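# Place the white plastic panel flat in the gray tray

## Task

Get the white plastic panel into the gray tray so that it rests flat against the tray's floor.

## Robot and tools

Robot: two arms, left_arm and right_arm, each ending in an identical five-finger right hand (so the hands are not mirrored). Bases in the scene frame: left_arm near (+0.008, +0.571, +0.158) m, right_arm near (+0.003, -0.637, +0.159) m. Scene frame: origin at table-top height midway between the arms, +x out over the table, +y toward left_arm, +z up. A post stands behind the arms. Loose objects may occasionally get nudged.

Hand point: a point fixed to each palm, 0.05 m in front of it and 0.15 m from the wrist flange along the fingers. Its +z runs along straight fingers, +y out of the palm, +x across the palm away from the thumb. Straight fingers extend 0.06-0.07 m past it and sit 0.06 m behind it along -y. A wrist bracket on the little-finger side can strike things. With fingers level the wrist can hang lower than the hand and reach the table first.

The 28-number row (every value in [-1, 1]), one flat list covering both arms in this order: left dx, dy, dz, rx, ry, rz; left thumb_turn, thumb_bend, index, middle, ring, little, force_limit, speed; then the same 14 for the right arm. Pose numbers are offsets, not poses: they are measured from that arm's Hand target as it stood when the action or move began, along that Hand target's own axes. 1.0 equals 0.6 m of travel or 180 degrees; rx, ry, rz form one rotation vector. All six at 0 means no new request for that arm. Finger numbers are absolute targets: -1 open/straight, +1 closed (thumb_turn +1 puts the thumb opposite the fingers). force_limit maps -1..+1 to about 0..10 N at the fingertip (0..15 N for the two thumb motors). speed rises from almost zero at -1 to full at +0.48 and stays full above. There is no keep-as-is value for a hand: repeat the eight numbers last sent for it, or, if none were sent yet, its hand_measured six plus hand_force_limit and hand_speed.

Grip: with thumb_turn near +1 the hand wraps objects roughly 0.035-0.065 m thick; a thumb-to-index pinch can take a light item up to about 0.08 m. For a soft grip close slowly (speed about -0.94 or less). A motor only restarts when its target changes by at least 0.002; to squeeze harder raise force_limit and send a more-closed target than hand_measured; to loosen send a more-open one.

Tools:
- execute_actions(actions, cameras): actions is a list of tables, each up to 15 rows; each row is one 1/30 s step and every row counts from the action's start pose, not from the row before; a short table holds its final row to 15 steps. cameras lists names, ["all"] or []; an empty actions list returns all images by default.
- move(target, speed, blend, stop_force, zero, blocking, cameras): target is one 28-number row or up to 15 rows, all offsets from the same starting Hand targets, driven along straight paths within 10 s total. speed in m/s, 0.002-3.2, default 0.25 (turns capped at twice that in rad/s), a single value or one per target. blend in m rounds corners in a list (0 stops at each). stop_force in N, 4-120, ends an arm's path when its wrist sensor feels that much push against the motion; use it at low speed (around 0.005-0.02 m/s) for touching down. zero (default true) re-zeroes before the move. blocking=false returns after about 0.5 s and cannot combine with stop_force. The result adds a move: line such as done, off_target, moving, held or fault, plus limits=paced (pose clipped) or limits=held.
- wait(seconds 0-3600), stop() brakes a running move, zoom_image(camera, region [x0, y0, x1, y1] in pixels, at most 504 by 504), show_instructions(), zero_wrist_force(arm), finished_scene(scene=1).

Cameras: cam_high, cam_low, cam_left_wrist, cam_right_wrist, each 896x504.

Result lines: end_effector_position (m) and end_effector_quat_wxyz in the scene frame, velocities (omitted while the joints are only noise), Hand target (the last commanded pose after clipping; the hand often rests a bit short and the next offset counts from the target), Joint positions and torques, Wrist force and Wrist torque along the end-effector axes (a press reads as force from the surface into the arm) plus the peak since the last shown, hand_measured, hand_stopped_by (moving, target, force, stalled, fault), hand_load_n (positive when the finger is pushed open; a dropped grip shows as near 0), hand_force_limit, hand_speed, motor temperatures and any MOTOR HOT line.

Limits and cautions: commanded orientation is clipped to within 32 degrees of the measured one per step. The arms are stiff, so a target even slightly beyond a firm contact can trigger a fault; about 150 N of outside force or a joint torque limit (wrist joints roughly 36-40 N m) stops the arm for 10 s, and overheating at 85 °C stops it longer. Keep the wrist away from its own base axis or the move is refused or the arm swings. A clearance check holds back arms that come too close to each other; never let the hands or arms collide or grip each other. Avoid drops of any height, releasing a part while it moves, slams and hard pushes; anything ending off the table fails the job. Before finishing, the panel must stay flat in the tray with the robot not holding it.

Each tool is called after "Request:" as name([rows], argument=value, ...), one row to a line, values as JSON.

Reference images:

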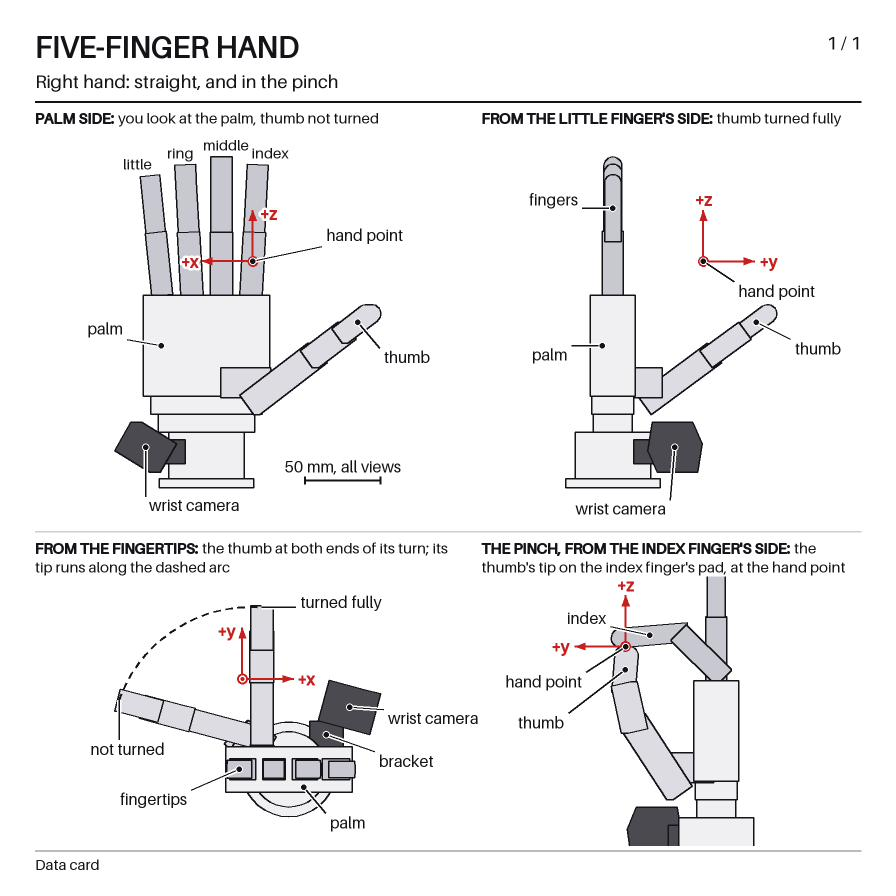

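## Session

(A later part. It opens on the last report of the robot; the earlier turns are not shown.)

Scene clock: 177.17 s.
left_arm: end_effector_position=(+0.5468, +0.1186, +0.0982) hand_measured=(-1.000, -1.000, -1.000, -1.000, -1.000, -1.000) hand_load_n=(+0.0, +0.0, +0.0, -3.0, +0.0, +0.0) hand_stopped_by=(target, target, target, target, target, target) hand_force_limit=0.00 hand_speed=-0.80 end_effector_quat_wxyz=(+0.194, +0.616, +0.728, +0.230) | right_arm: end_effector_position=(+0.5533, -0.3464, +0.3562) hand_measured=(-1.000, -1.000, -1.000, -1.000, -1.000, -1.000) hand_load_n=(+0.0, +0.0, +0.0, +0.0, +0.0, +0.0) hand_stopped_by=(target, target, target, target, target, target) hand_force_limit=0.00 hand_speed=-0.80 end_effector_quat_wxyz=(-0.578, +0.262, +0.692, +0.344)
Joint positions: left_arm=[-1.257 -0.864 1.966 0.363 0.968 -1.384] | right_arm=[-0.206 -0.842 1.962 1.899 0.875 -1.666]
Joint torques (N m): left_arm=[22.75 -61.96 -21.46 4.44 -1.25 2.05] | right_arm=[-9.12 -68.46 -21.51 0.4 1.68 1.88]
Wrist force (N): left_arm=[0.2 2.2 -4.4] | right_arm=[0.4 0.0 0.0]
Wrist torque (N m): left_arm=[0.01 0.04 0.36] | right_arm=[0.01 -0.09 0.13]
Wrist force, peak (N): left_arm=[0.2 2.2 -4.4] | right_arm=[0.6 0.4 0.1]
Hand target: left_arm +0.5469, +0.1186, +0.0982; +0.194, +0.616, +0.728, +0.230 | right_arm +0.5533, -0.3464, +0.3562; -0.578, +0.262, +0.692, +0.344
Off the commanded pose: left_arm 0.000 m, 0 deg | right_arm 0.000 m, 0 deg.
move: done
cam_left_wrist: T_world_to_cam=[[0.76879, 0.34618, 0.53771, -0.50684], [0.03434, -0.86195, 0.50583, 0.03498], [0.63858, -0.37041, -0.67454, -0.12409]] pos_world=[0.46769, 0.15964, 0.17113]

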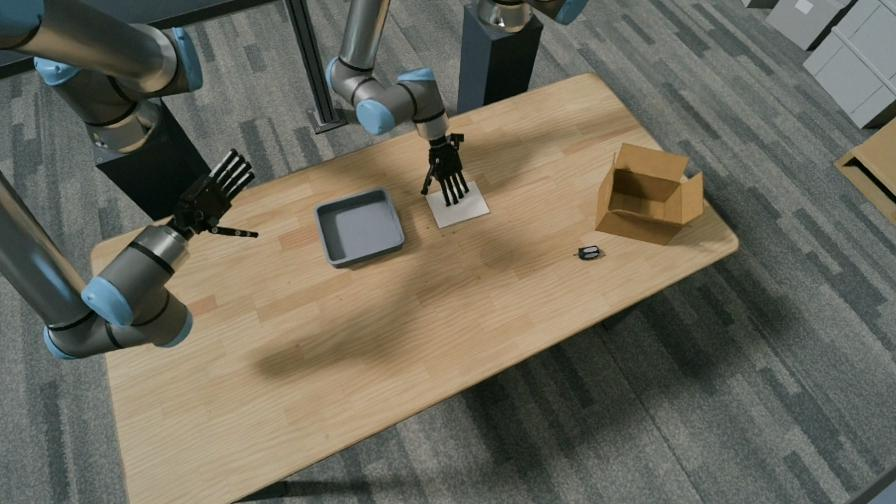

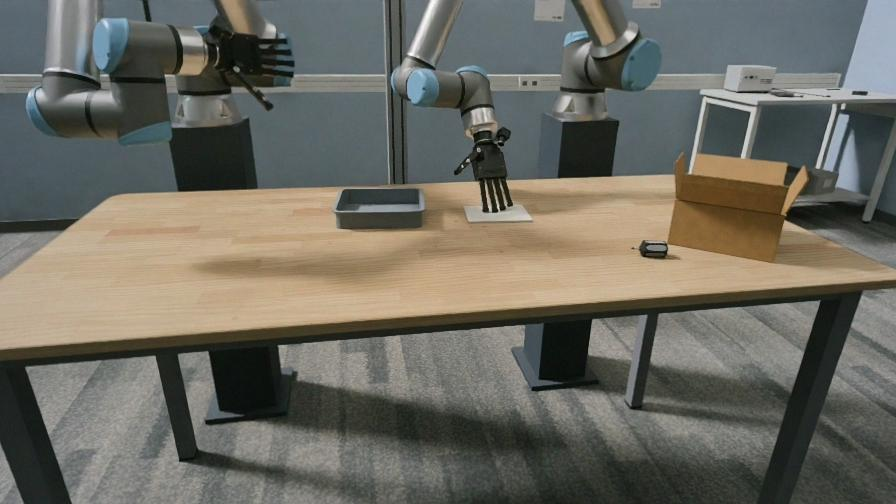

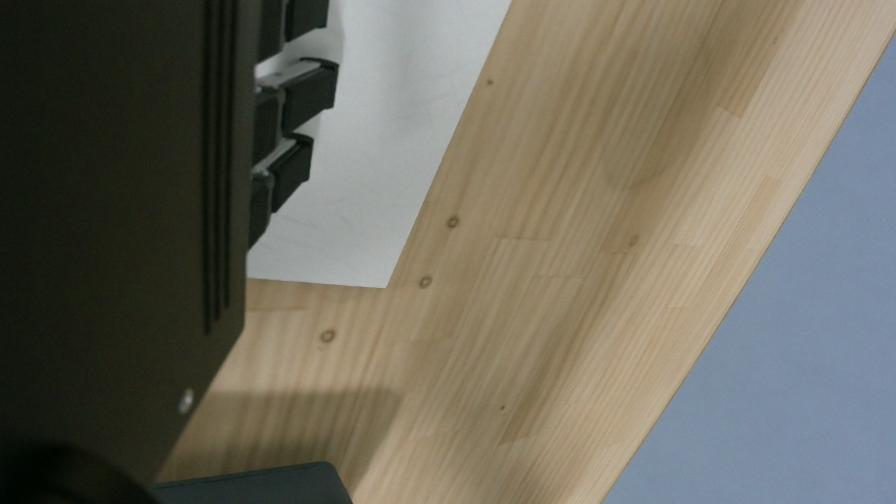

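Request:
move(target=[0.0523,-0.2561,-0.1787,0,0,0,-1,-1,-1,-1,-1,-1,0,-0.8,0,0,0,0,0,0,-1,-1,-1,-1,-1,-1,0,-0.8], speed=0.06, cameras=["cam_high","cam_low","cam_left_wrist"])

Request:
zoom_image(camera="cam_high", region=[360, 60, 520, 200])

Scene clock: 185.87 s.
left_arm: end_effector_position=(+0.3568, +0.1187, +0.0978) hand_measured=(-1.000, -1.000, -1.000, -1.000, -1.000, -1.000) hand_load_n=(+0.0, +0.0, +0.0, -2.0, +0.0, +0.0) hand_stopped_by=(target, target, target, target, target, target) hand_force_limit=0.00 hand_speed=-0.80 end_effector_quat_wxyz=(+0.194, +0.616, +0.728, +0.230) | right_arm: end_effector_position=(+0.5533, -0.3464, +0.3562) hand_measured=(-1.000, -1.000, -1.000, -1.000, -1.000, -1.000) hand_load_n=(+0.0, +0.0, +0.0, +0.0, +0.0, +0.0) hand_stopped_by=(target, target, target, target, target, target) hand_force_limit=0.00 hand_speed=-0.80 end_effector_quat_wxyz=(-0.578, +0.262, +0.692, +0.344)
Joint positions: left_arm=[-1.644 -0.873 2.144 0.462 0.979 -1.853] | right_arm=[-0.206 -0.842 1.962 1.899 0.875 -1.666]
Joint torques (N m): left_arm=[21.72 -64.47 -15.28 1.71 -2.51 1.96] | right_arm=[-10.09 -68.2 -21.33 0.67 1.94 1.83]
Wrist force (N): left_arm=[-0.6 1.0 -5.6] | right_arm=[0.3 -0.1 0.2]
Wrist torque (N m): left_arm=[0.12 0.10 0.30] | right_arm=[-0.01 -0.07 0.12]
Wrist force, peak (N): left_arm=[0.0 2.0 -6.7] | right_arm=[1.0 0.1 0.0]
Hand target: left_arm +0.3569, +0.1186, +0.0978; +0.194, +0.616, +0.728, +0.230 | right_arm +0.5533, -0.3464, +0.3562; -0.578, +0.262, +0.692, +0.344
Off the commanded pose: left_arm 0.000 m, 0 deg | right_arm 0.000 m, 0 deg.
move: done
cam_left_wrist: T_world_to_cam=[[0.76886, 0.34605, 0.53768, -0.36066], [0.03444, -0.86209, 0.50559, 0.04182], [0.63849, -0.37021, -0.67474, -0.00303]] pos_world=[0.27779, 0.15974, 0.17073]

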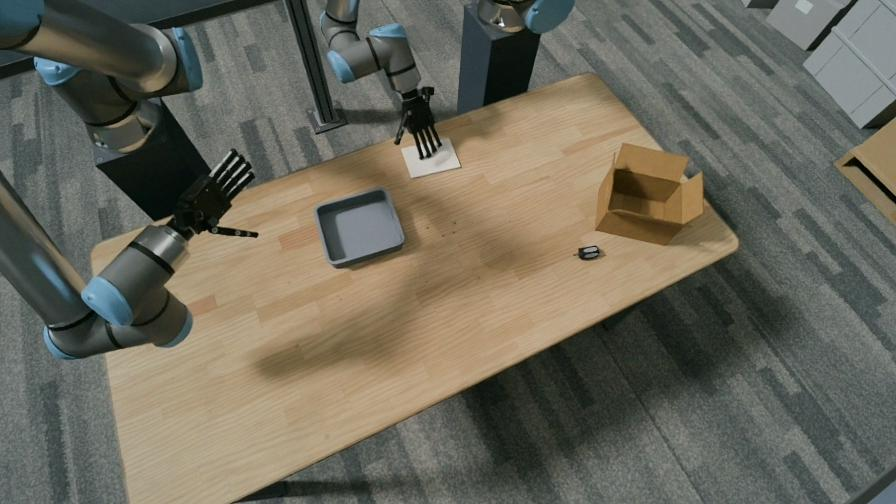

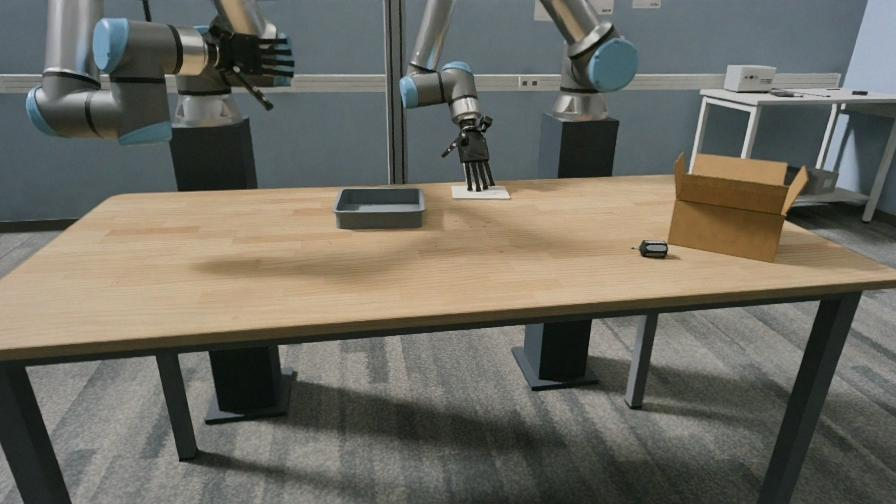

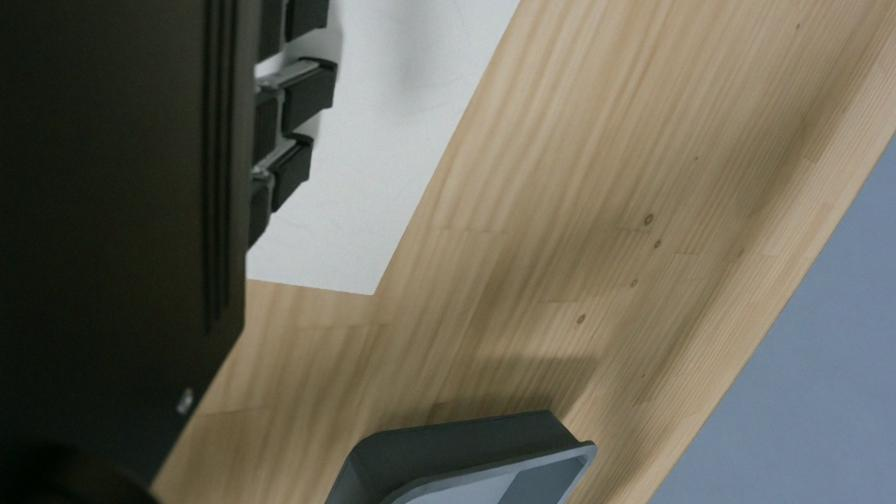

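Scaled by 3.150 from the camera's image (finer frame: 1280x720).

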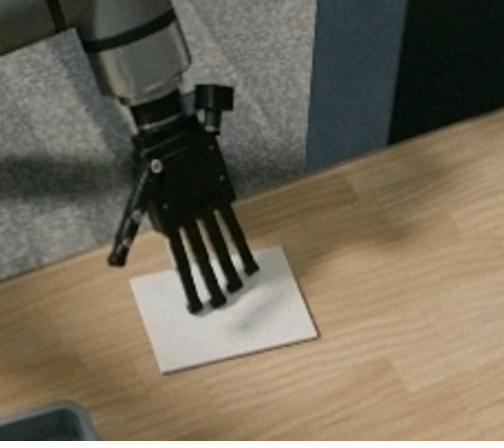

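Request:
move(target=[0.0289,-0.1414,-0.0990,0,0,0,-1,-1,-1,-1,-1,-1,0,-0.8,0,0,0,0,0,0,-1,-1,-1,-1,-1,-1,0,-0.8], speed=0.05, cameras=["cam_high","cam_low","cam_left_wrist","cam_right_wrist"])

Request:
zoom_image(camera="cam_high", region=[340, 40, 500, 180])

Request:
zoom_image(camera="cam_low", region=[380, 80, 560, 240])

Scene clock: 202.97 s.
left_arm: end_effector_position=(+0.2518, +0.1188, +0.0978) hand_measured=(-1.000, -1.000, -1.000, -1.000, -1.000, -1.000) hand_load_n=(+0.0, +0.0, +0.0, -1.5, +0.0, +0.0) hand_stopped_by=(target, target, target, target, target, target) hand_force_limit=0.00 hand_speed=-0.80 end_effector_quat_wxyz=(+0.194, +0.616, +0.728, +0.230) | right_arm: end_effector_position=(+0.5533, -0.3464, +0.3562) hand_measured=(-1.000, -1.000, -1.000, -1.000, -1.000, -1.000) hand_load_n=(+0.0, +0.0, +0.0, +0.0, +0.0, +0.0) hand_stopped_by=(target, target, target, target, target, target) hand_force_limit=0.00 hand_speed=-0.80 end_effector_quat_wxyz=(-0.578, +0.262, +0.692, +0.344)
Joint positions: left_arm=[-1.883 -0.854 2.188 0.546 1.035 -2.128] | right_arm=[-0.206 -0.842 1.962 1.899 0.875 -1.666]
Joint torques (N m): left_arm=[22.4 -68.51 -5.24 2.01 -2.54 1.99] | right_arm=[-10.69 -69.15 -21.24 0.65 1.65 1.79]
Wrist force (N): left_arm=[0.1 1.3 -4.4] | right_arm=[0.5 0.3 0.2]
Wrist torque (N m): left_arm=[0.15 -0.06 0.31] | right_arm=[0.04 -0.10 0.14]
Wrist force, peak (N): left_arm=[0.2 1.4 -6.3] | right_arm=[0.8 0.3 0.1]
Hand target: left_arm +0.2519, +0.1187, +0.0978; +0.194, +0.616, +0.728, +0.230 | right_arm +0.5533, -0.3464, +0.3562; -0.578, +0.262, +0.692, +0.344
Off the commanded pose: left_arm 0.000 m, 0 deg | right_arm 0.000 m, 0 deg.
move: done
cam_left_wrist: T_world_to_cam=[[0.76879, 0.34598, 0.53783, -0.27991], [0.0343, -0.86211, 0.50556, 0.04561], [0.63859, -0.37022, -0.67465, 0.06395]] pos_world=[0.17279, 0.15984, 0.17063]
cam_right_wrist: T_world_to_cam=[[0.66507, 0.60339, 0.44001, -0.31604], [0.67878, -0.24276, -0.69306, -0.21592], [-0.31137, 0.7596, -0.57102, 0.75664]] pos_world=[0.59235, -0.43646, 0.42147]

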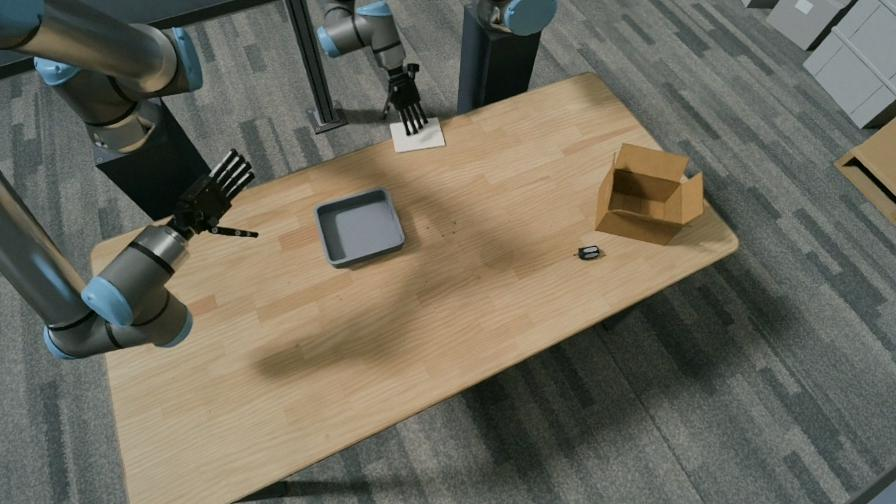

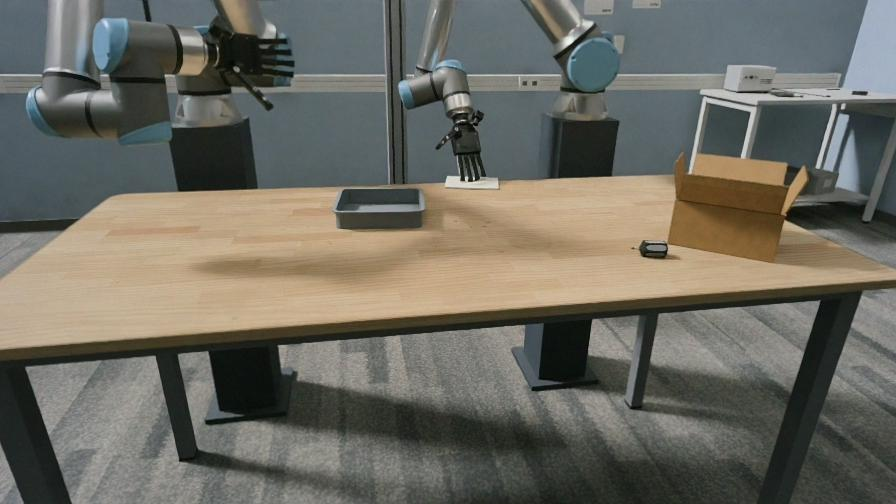

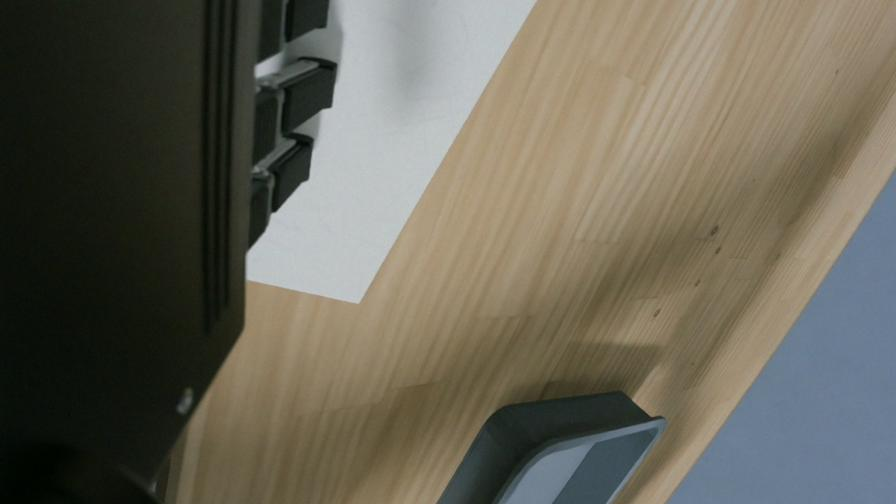

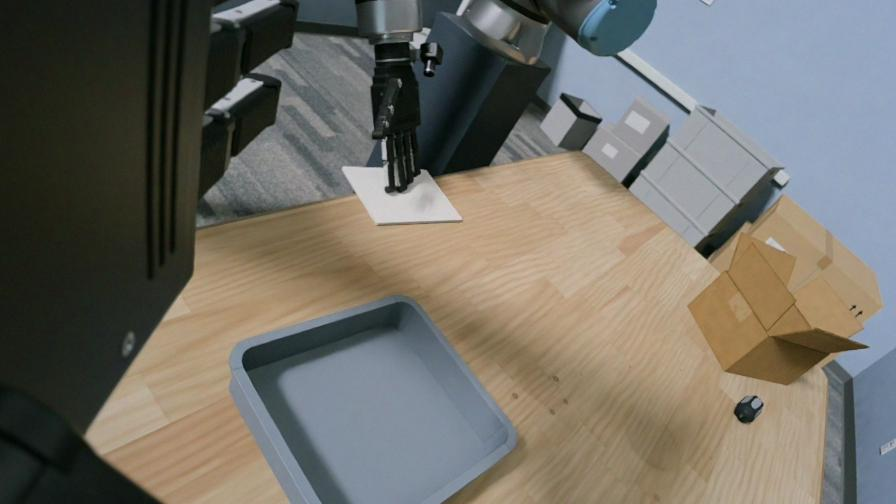

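Scaled by 3.150 from the camera's image (finer frame: 1280x720).

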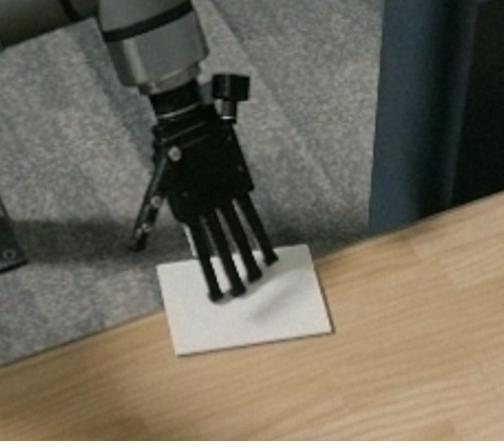

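Scaled by 2.800 from the camera's image (finer frame: 1280x720).

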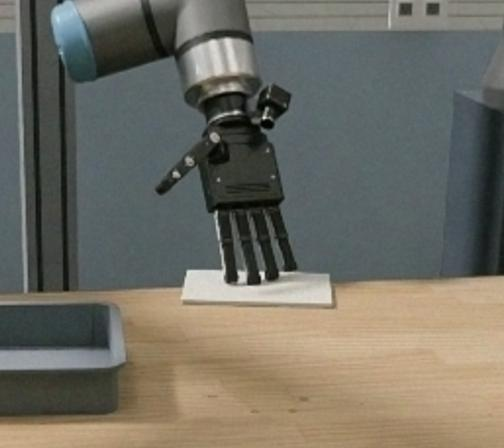

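Request:
move([
  [0,0.0669,-0.0956,0,0,0,-1,-1,-1,-1,-1,-1,0,-0.8,0,0,0,0,0,0,-1,-1,-1,-1,-1,-1,0,-0.8],
  [0.0480,-0.1808,-0.1311,0.1941,-0.0165,0.0513,-1,-1,-1,-1,-1,-1,0,-0.8,0,0,0,0,0,0,-1,-1,-1,-1,-1,-1,0,-0.8],
], speed=[0.08,0.15], blend=[0.01,0], cameras=["all"])

Request:
zoom_image(camera="cam_high", region=[340, 40, 500, 180])

Scene clock: 252.33 s.
left_arm: end_effector_position=(+0.1152, +0.1251, +0.1000) hand_measured=(-1.000, -1.000, -1.000, -1.000, -1.000, -1.000) hand_load_n=(+0.0, +0.0, +0.0, +0.0, +0.0, +0.0) hand_stopped_by=(target, target, target, target, target, target) hand_force_limit=0.00 hand_speed=-0.80 end_effector_quat_wxyz=(+0.000, +0.707, +0.707, +0.000) | right_arm: end_effector_position=(+0.5533, -0.3464, +0.3562) hand_measured=(-1.000, -1.000, -1.000, -1.000, -1.000, -1.000) hand_load_n=(+0.0, +0.0, +0.0, +0.0, +0.0, +0.0) hand_stopped_by=(target, target, target, target, target, target) hand_force_limit=0.00 hand_speed=-0.80 end_effector_quat_wxyz=(-0.578, +0.262, +0.692, +0.344)
Joint positions: left_arm=[-1.894 -1.118 2.272 0.416 1.571 -1.888] | right_arm=[-0.206 -0.842 1.962 1.899 0.875 -1.666]
Joint torques (N m): left_arm=[-15.93 -41.47 -20.52 6.7 1.1 -1.11] | right_arm=[-11.29 -68.7 -21 0.57 1.97 1.98]
Wrist force (N): left_arm=[-0.2 0.4 0.6] | right_arm=[0.3 0.0 0.3]
Wrist torque (N m): left_arm=[-0.09 0.08 -0.04] | right_arm=[-0.01 -0.08 0.12]
Wrist force, peak (N): left_arm=[0.3 1.2 -4.5] | right_arm=[0.7 0.0 0.5]
Hand target: left_arm +0.1150, +0.1250, +0.1000; +0.000, +0.708, +0.707, +0.000 | right_arm +0.5533, -0.3464, +0.3562; -0.578, +0.262, +0.692, +0.344
Off the commanded pose: left_arm 0.000 m, 0 deg | right_arm 0.000 m, 0 deg.
move: done
cam_left_wrist: T_world_to_cam=[[0.97634, 0.21448, -0.02761, -0.12915], [0.20142, -0.85549, 0.47704, 0.03735], [0.07869, -0.47131, -0.87845, 0.25255]] pos_world=[0.0987, 0.17868, 0.20047]
cam_right_wrist: T_world_to_cam=[[0.66507, 0.60339, 0.44001, -0.31604], [0.67878, -0.24276, -0.69306, -0.21592], [-0.31137, 0.7596, -0.57102, 0.75664]] pos_world=[0.59235, -0.43646, 0.42147]

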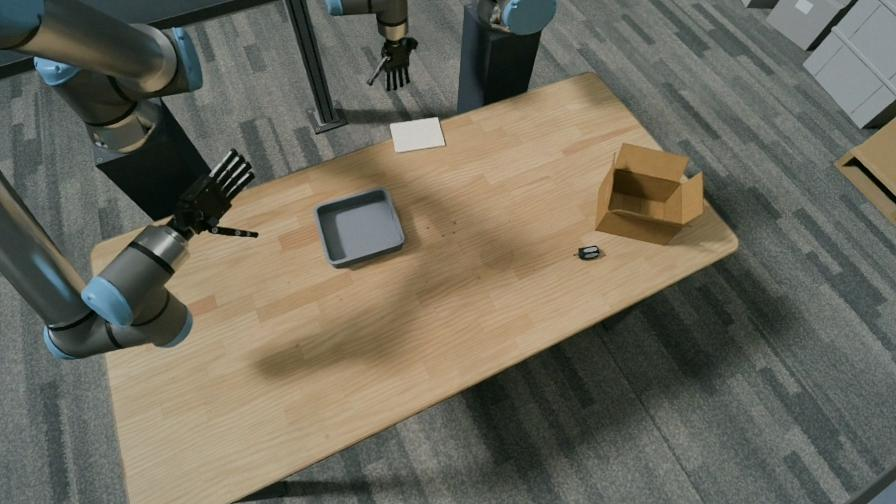

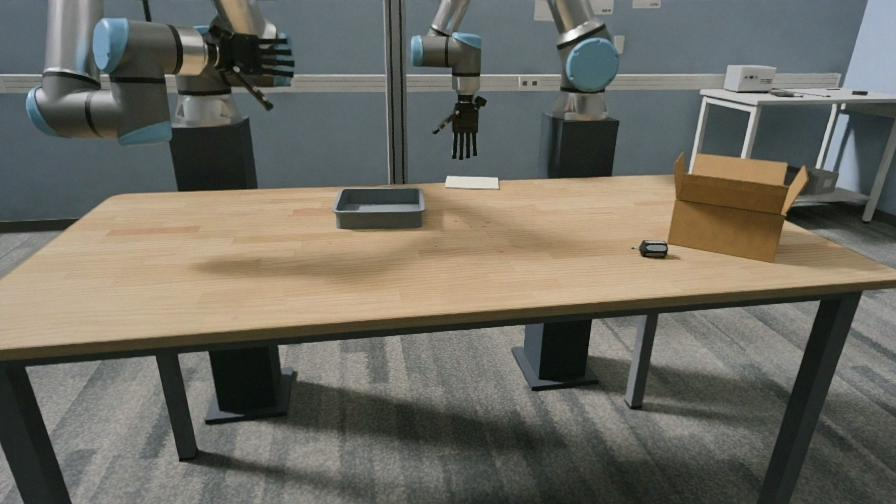

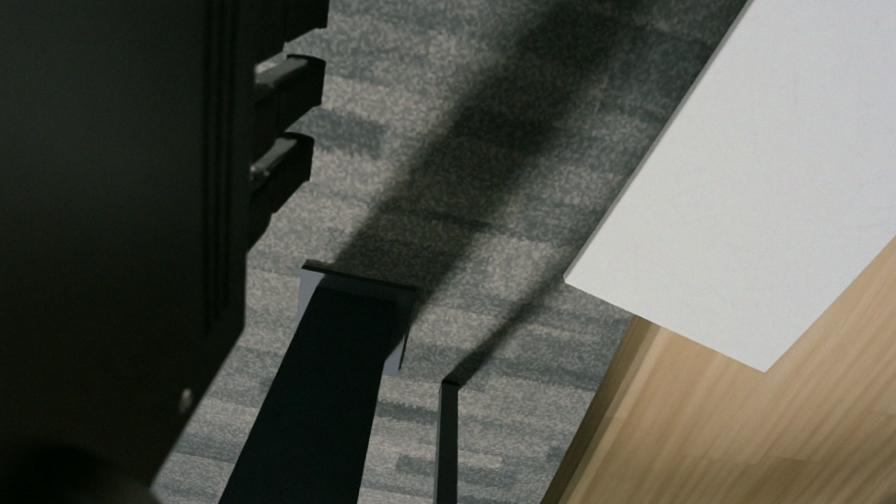

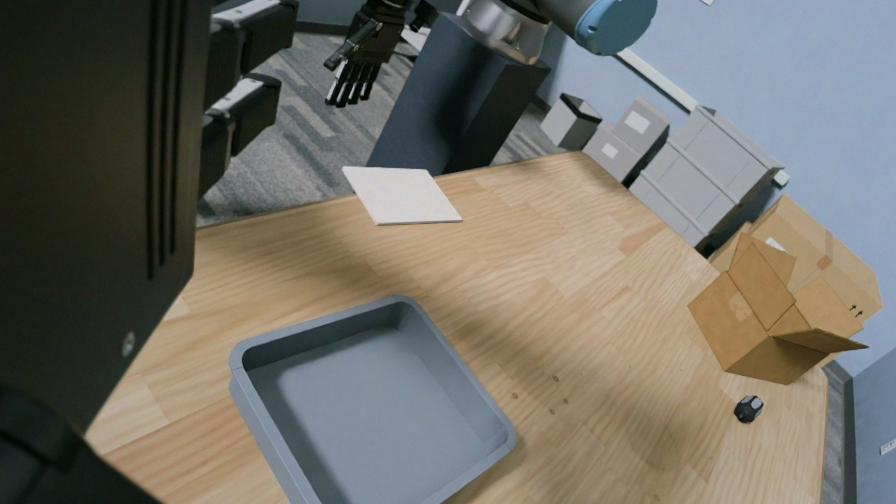

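Scaled by 3.150 from the camera's image (finer frame: 1280x720).

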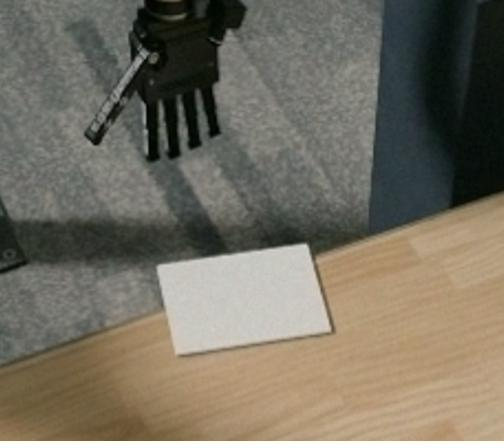

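Request:
zoom_image(camera="cam_left_wrist", region=[500, 200, 800, 504])

Scaled by 1.658 from the camera's image (finer frame: 1280x720).

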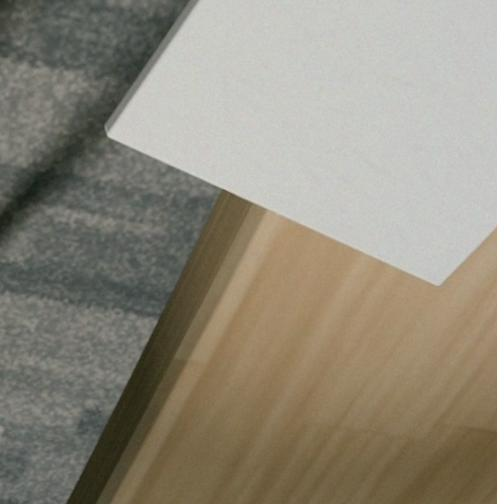

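Request:
move(target=[0,0,0.1667,0,0,0,1,-0.8,0.15,0.15,0.15,0.15,-0.5,-0.3,0,0,0,0,0,0,-1,-1,-1,-1,-1,-1,0,-0.8], speed=0.1, cameras=["all"])

Request:
zoom_image(camera="cam_low", region=[380, 80, 560, 240])

Scene clock: 269.67 s.
left_arm: end_effector_position=(+0.1150, +0.1250, +0.0000) hand_measured=(+1.000, -0.800, +0.150, +0.150, +0.150, +0.150) hand_load_n=(+0.0, +0.0, +0.0, +0.0, +0.0, +0.0) hand_stopped_by=(target, target, target, target, target, target) hand_force_limit=-0.50 hand_speed=-0.30 end_effector_quat_wxyz=(+0.000, +0.708, +0.707, +0.000) | right_arm: end_effector_position=(+0.5533, -0.3464, +0.3562) hand_measured=(-1.000, -1.000, -1.000, -1.000, -1.000, -1.000) hand_load_n=(+0.0, +0.0, +0.0, +0.0, +0.0, +0.0) hand_stopped_by=(target, target, target, target, target, target) hand_force_limit=0.00 hand_speed=-0.80 end_effector_quat_wxyz=(-0.578, +0.262, +0.692, +0.344)
Joint positions: left_arm=[-1.895 -0.915 2.264 0.222 1.571 -1.888] | right_arm=[-0.206 -0.842 1.962 1.899 0.875 -1.666]
Joint torques (N m): left_arm=[18.6 -47.66 3.98 4.51 -1.46 2.09] | right_arm=[-8.92 -69.32 -20.3 0.43 1.73 1.79]
Wrist force (N): left_arm=[-0.3 0.1 0.6] | right_arm=[0.2 0.3 0.1]
Wrist torque (N m): left_arm=[-0.13 0.09 -0.04] | right_arm=[0.05 -0.06 0.12]
Wrist force, peak (N): left_arm=[-0.4 0.3 1.6] | right_arm=[0.7 -0.4 0.2]
Hand target: left_arm +0.1150, +0.1250, +0.0000; +0.000, +0.708, +0.707, +0.000 | right_arm +0.5533, -0.3464, +0.3562; -0.578, +0.262, +0.692, +0.344
Off the commanded pose: left_arm 0.000 m, 0 deg | right_arm 0.000 m, 0 deg.
move: done
cam_left_wrist: T_world_to_cam=[[0.9764, 0.21416, -0.02777, -0.13162], [0.20122, -0.85557, 0.47699, 0.08504], [0.07839, -0.47132, -0.87847, 0.1647]] pos_world=[0.09849, 0.17858, 0.10047]
cam_right_wrist: T_world_to_cam=[[0.66507, 0.60339, 0.44001, -0.31604], [0.67878, -0.24276, -0.69306, -0.21592], [-0.31137, 0.7596, -0.57102, 0.75664]] pos_world=[0.59235, -0.43646, 0.42147]

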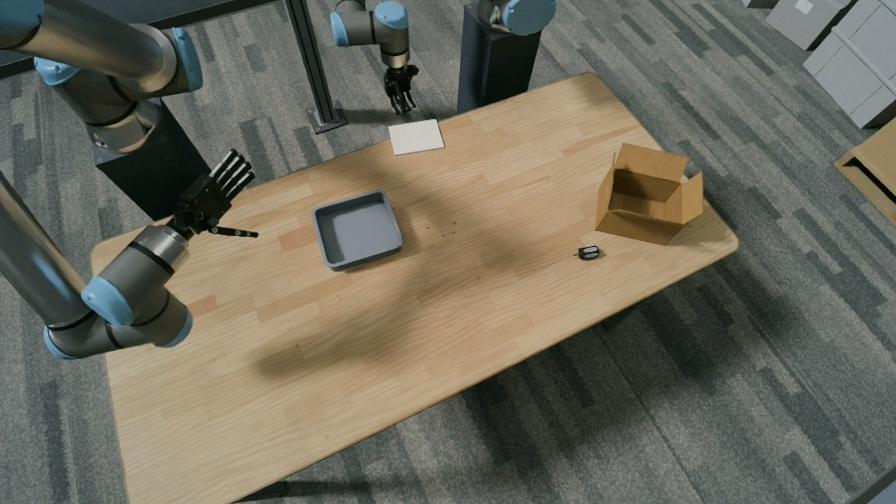

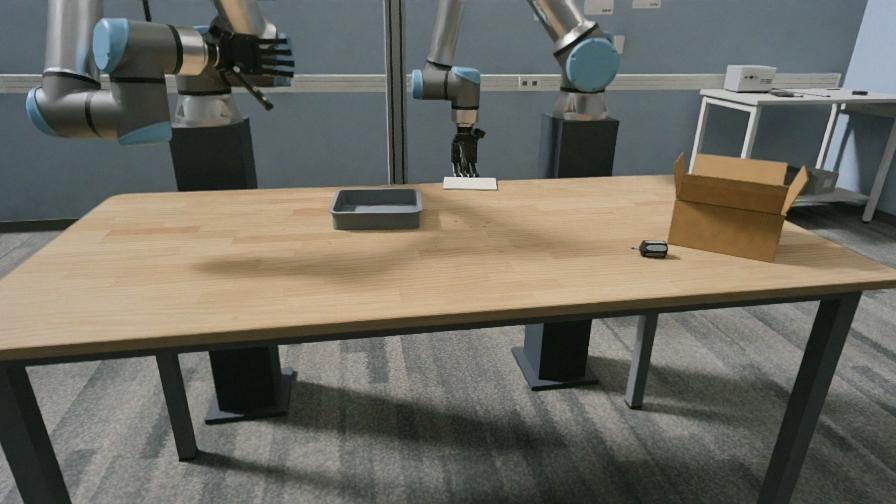

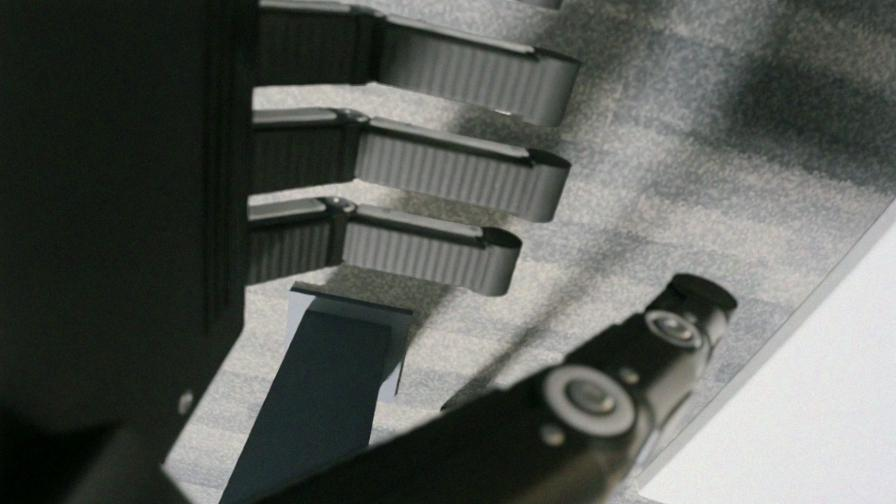

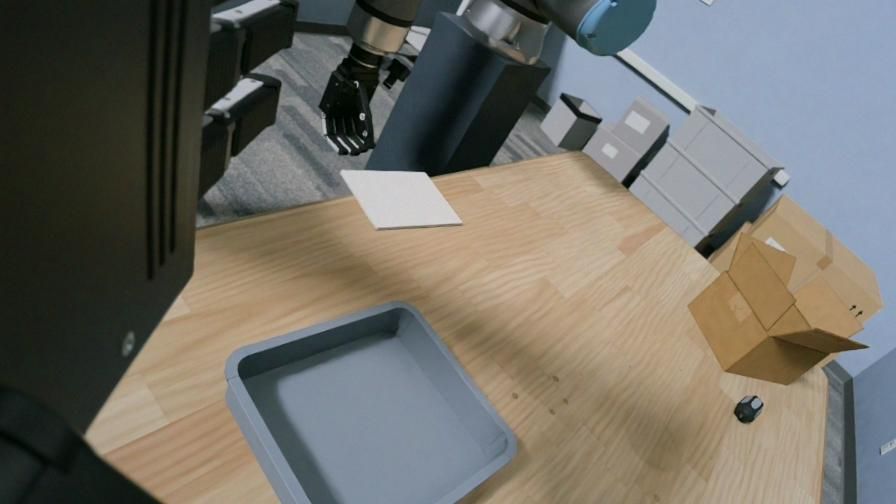

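Scaled by 2.800 from the camera's image (finer frame: 1280x720).

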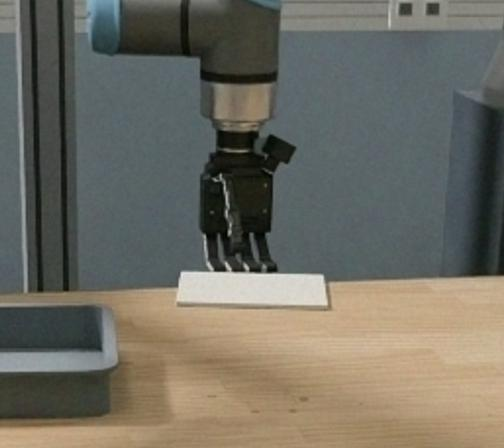

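Request:
zoom_image(camera="cam_high", region=[340, 40, 500, 180])

Request:
zoom_image(camera="cam_left_wrist", region=[500, 104, 896, 504])

Scaled by 3.150 from the camera's image (finer frame: 1280x720).

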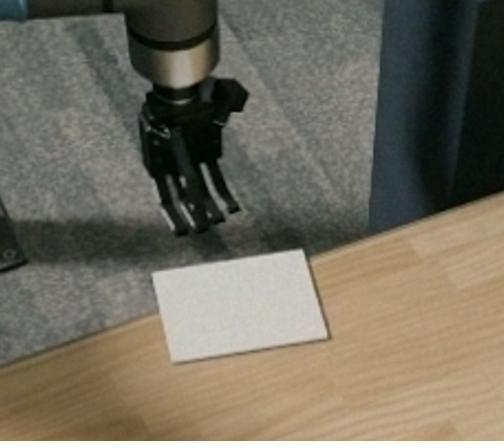

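Scaled by 1.260 from the camera's image (finer frame: 1280x720).

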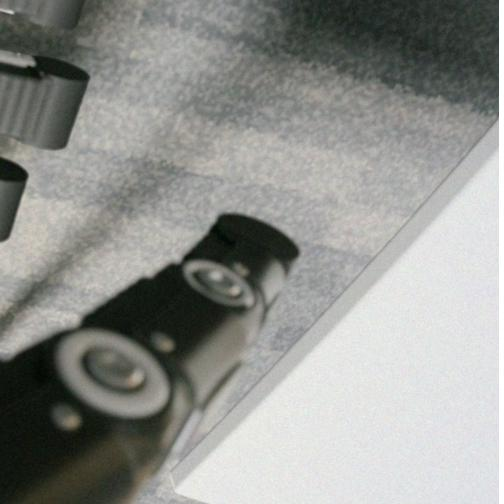

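Request:
move(target=[-0.0117,0.1483,0,0,0,0,1,-0.8,0.15,0.15,0.15,0.15,-0.5,-0.3,0,0,0,0,0,0,-1,-1,-1,-1,-1,-1,0,-0.8], speed=0.04, stop_force=6, cameras=["all"])

Request:
zoom_image(camera="cam_high", region=[340, 40, 500, 180])

Request:
zoom_image(camera="cam_low", region=[400, 120, 540, 220])

Scene clock: 287.17 s.
left_arm: end_effector_position=(+0.2040, +0.1179, +0.0000) hand_measured=(+1.000, -0.800, +0.150, +0.150, +0.150, +0.150) hand_load_n=(+0.0, -0.5, +0.0, +0.0, +0.0, +0.0) hand_stopped_by=(target, target, target, target, target, target) hand_force_limit=-0.50 hand_speed=-0.30 end_effector_quat_wxyz=(+0.000, +0.708, +0.707, +0.000) | right_arm: end_effector_position=(+0.5533, -0.3464, +0.3562) hand_measured=(-1.000, -1.000, -1.000, -1.000, -1.000, -1.000) hand_load_n=(+0.0, +0.0, +0.0, +0.0, +0.0, +0.0) hand_stopped_by=(target, target, target, target, target, target) hand_force_limit=0.00 hand_speed=-0.80 end_effector_quat_wxyz=(-0.578, +0.262, +0.692, +0.344)
Joint positions: left_arm=[-1.669 -0.901 2.212 0.26 1.571 -1.663] | right_arm=[-0.206 -0.842 1.962 1.899 0.875 -1.666]
Joint torques (N m): left_arm=[-22.14 -72.8 2.45 1.96 1.38 -1.62] | right_arm=[-9.25 -69.68 -20.5 0.95 1.74 1.86]
Wrist force (N): left_arm=[0.1 -0.1 0.5] | right_arm=[0.5 0.1 0.1]
Wrist torque (N m): left_arm=[-0.16 -0.02 0.01] | right_arm=[0.03 -0.10 0.14]
Wrist force, peak (N): left_arm=[0.7 -1.4 0.0] | right_arm=[0.8 -0.1 -0.2]
Hand target: left_arm +0.2040, +0.1179, +0.0000; +0.000, +0.708, +0.707, +0.000 | right_arm +0.5533, -0.3464, +0.3562; -0.578, +0.262, +0.692, +0.344
Off the commanded pose: left_arm 0.000 m, 0 deg | right_arm 0.000 m, 0 deg.
move: done
cam_left_wrist: T_world_to_cam=[[0.97638, 0.21424, -0.02782, -0.21711], [0.20131, -0.85554, 0.47699, 0.06102], [0.07839, -0.47132, -0.87847, 0.15437]] pos_world=[0.18759, 0.17148, 0.10047]
cam_right_wrist: T_world_to_cam=[[0.66507, 0.60339, 0.44001, -0.31604], [0.67878, -0.24276, -0.69306, -0.21592], [-0.31137, 0.7596, -0.57102, 0.75664]] pos_world=[0.59235, -0.43646, 0.42147]

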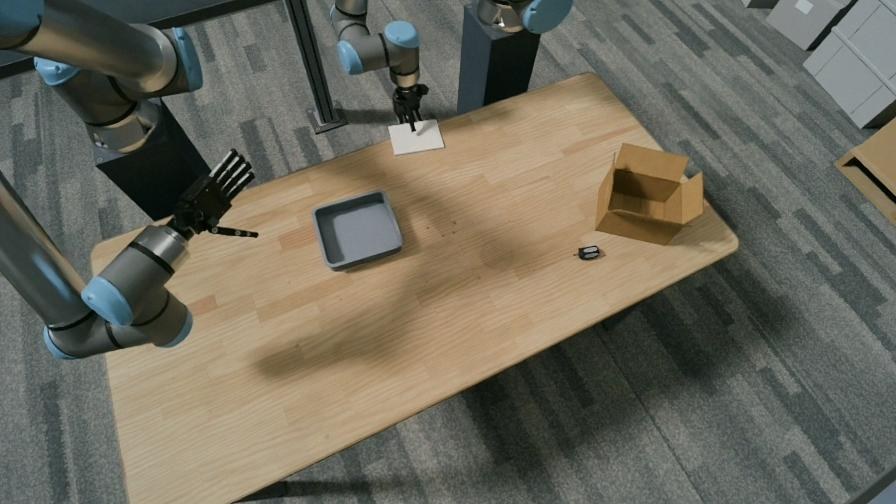

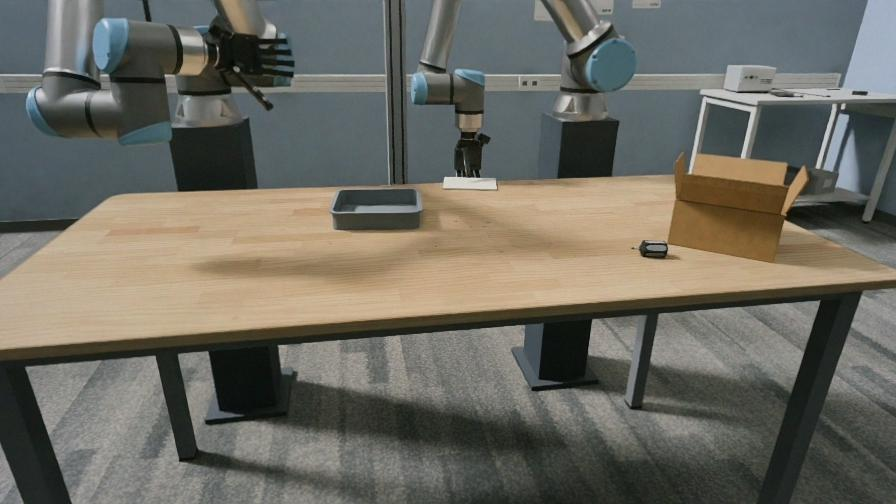

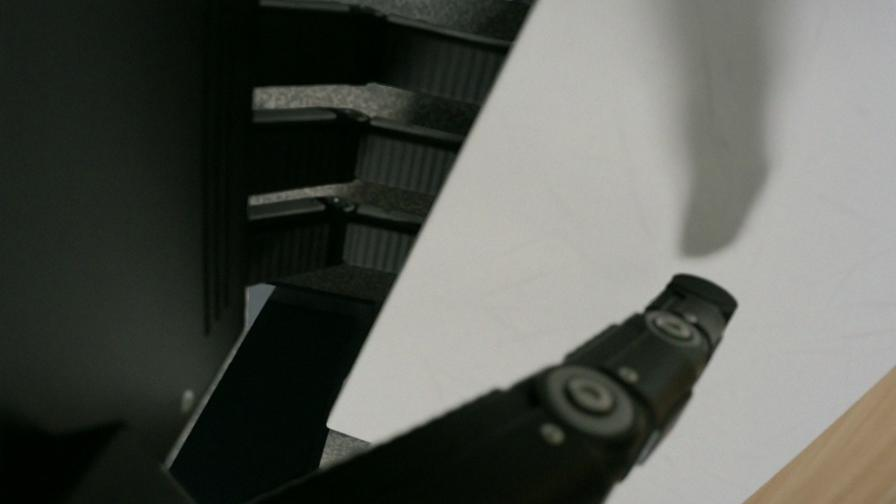

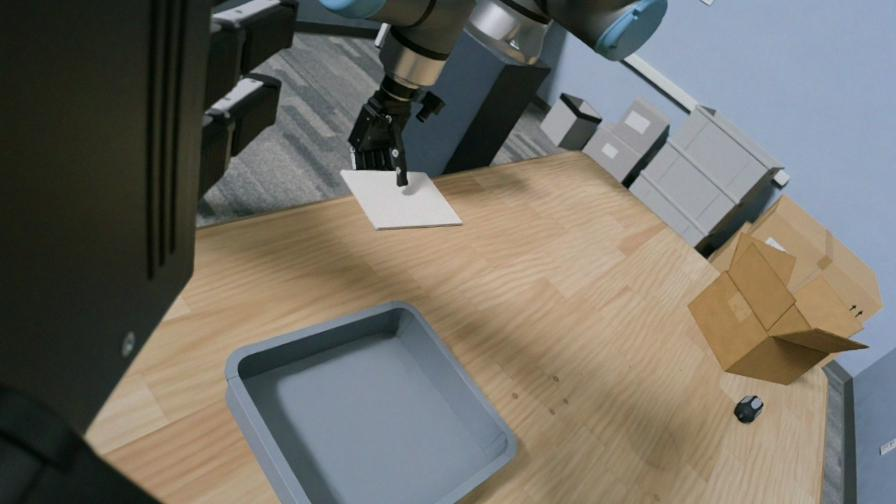

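Scaled by 3.150 from the camera's image (finer frame: 1280x720).

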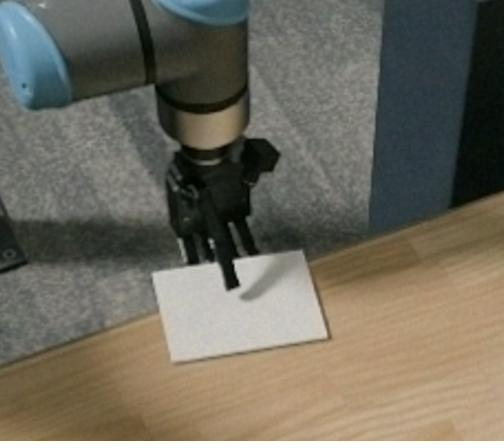

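Scaled by 3.600 from the camera's image (finer frame: 1280x720).

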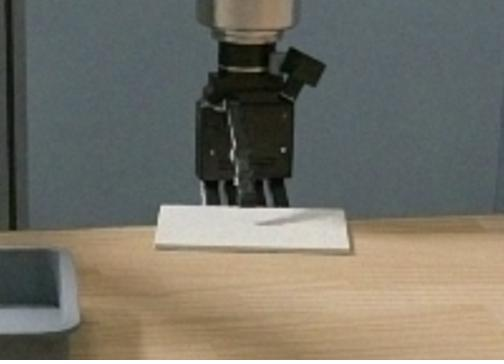

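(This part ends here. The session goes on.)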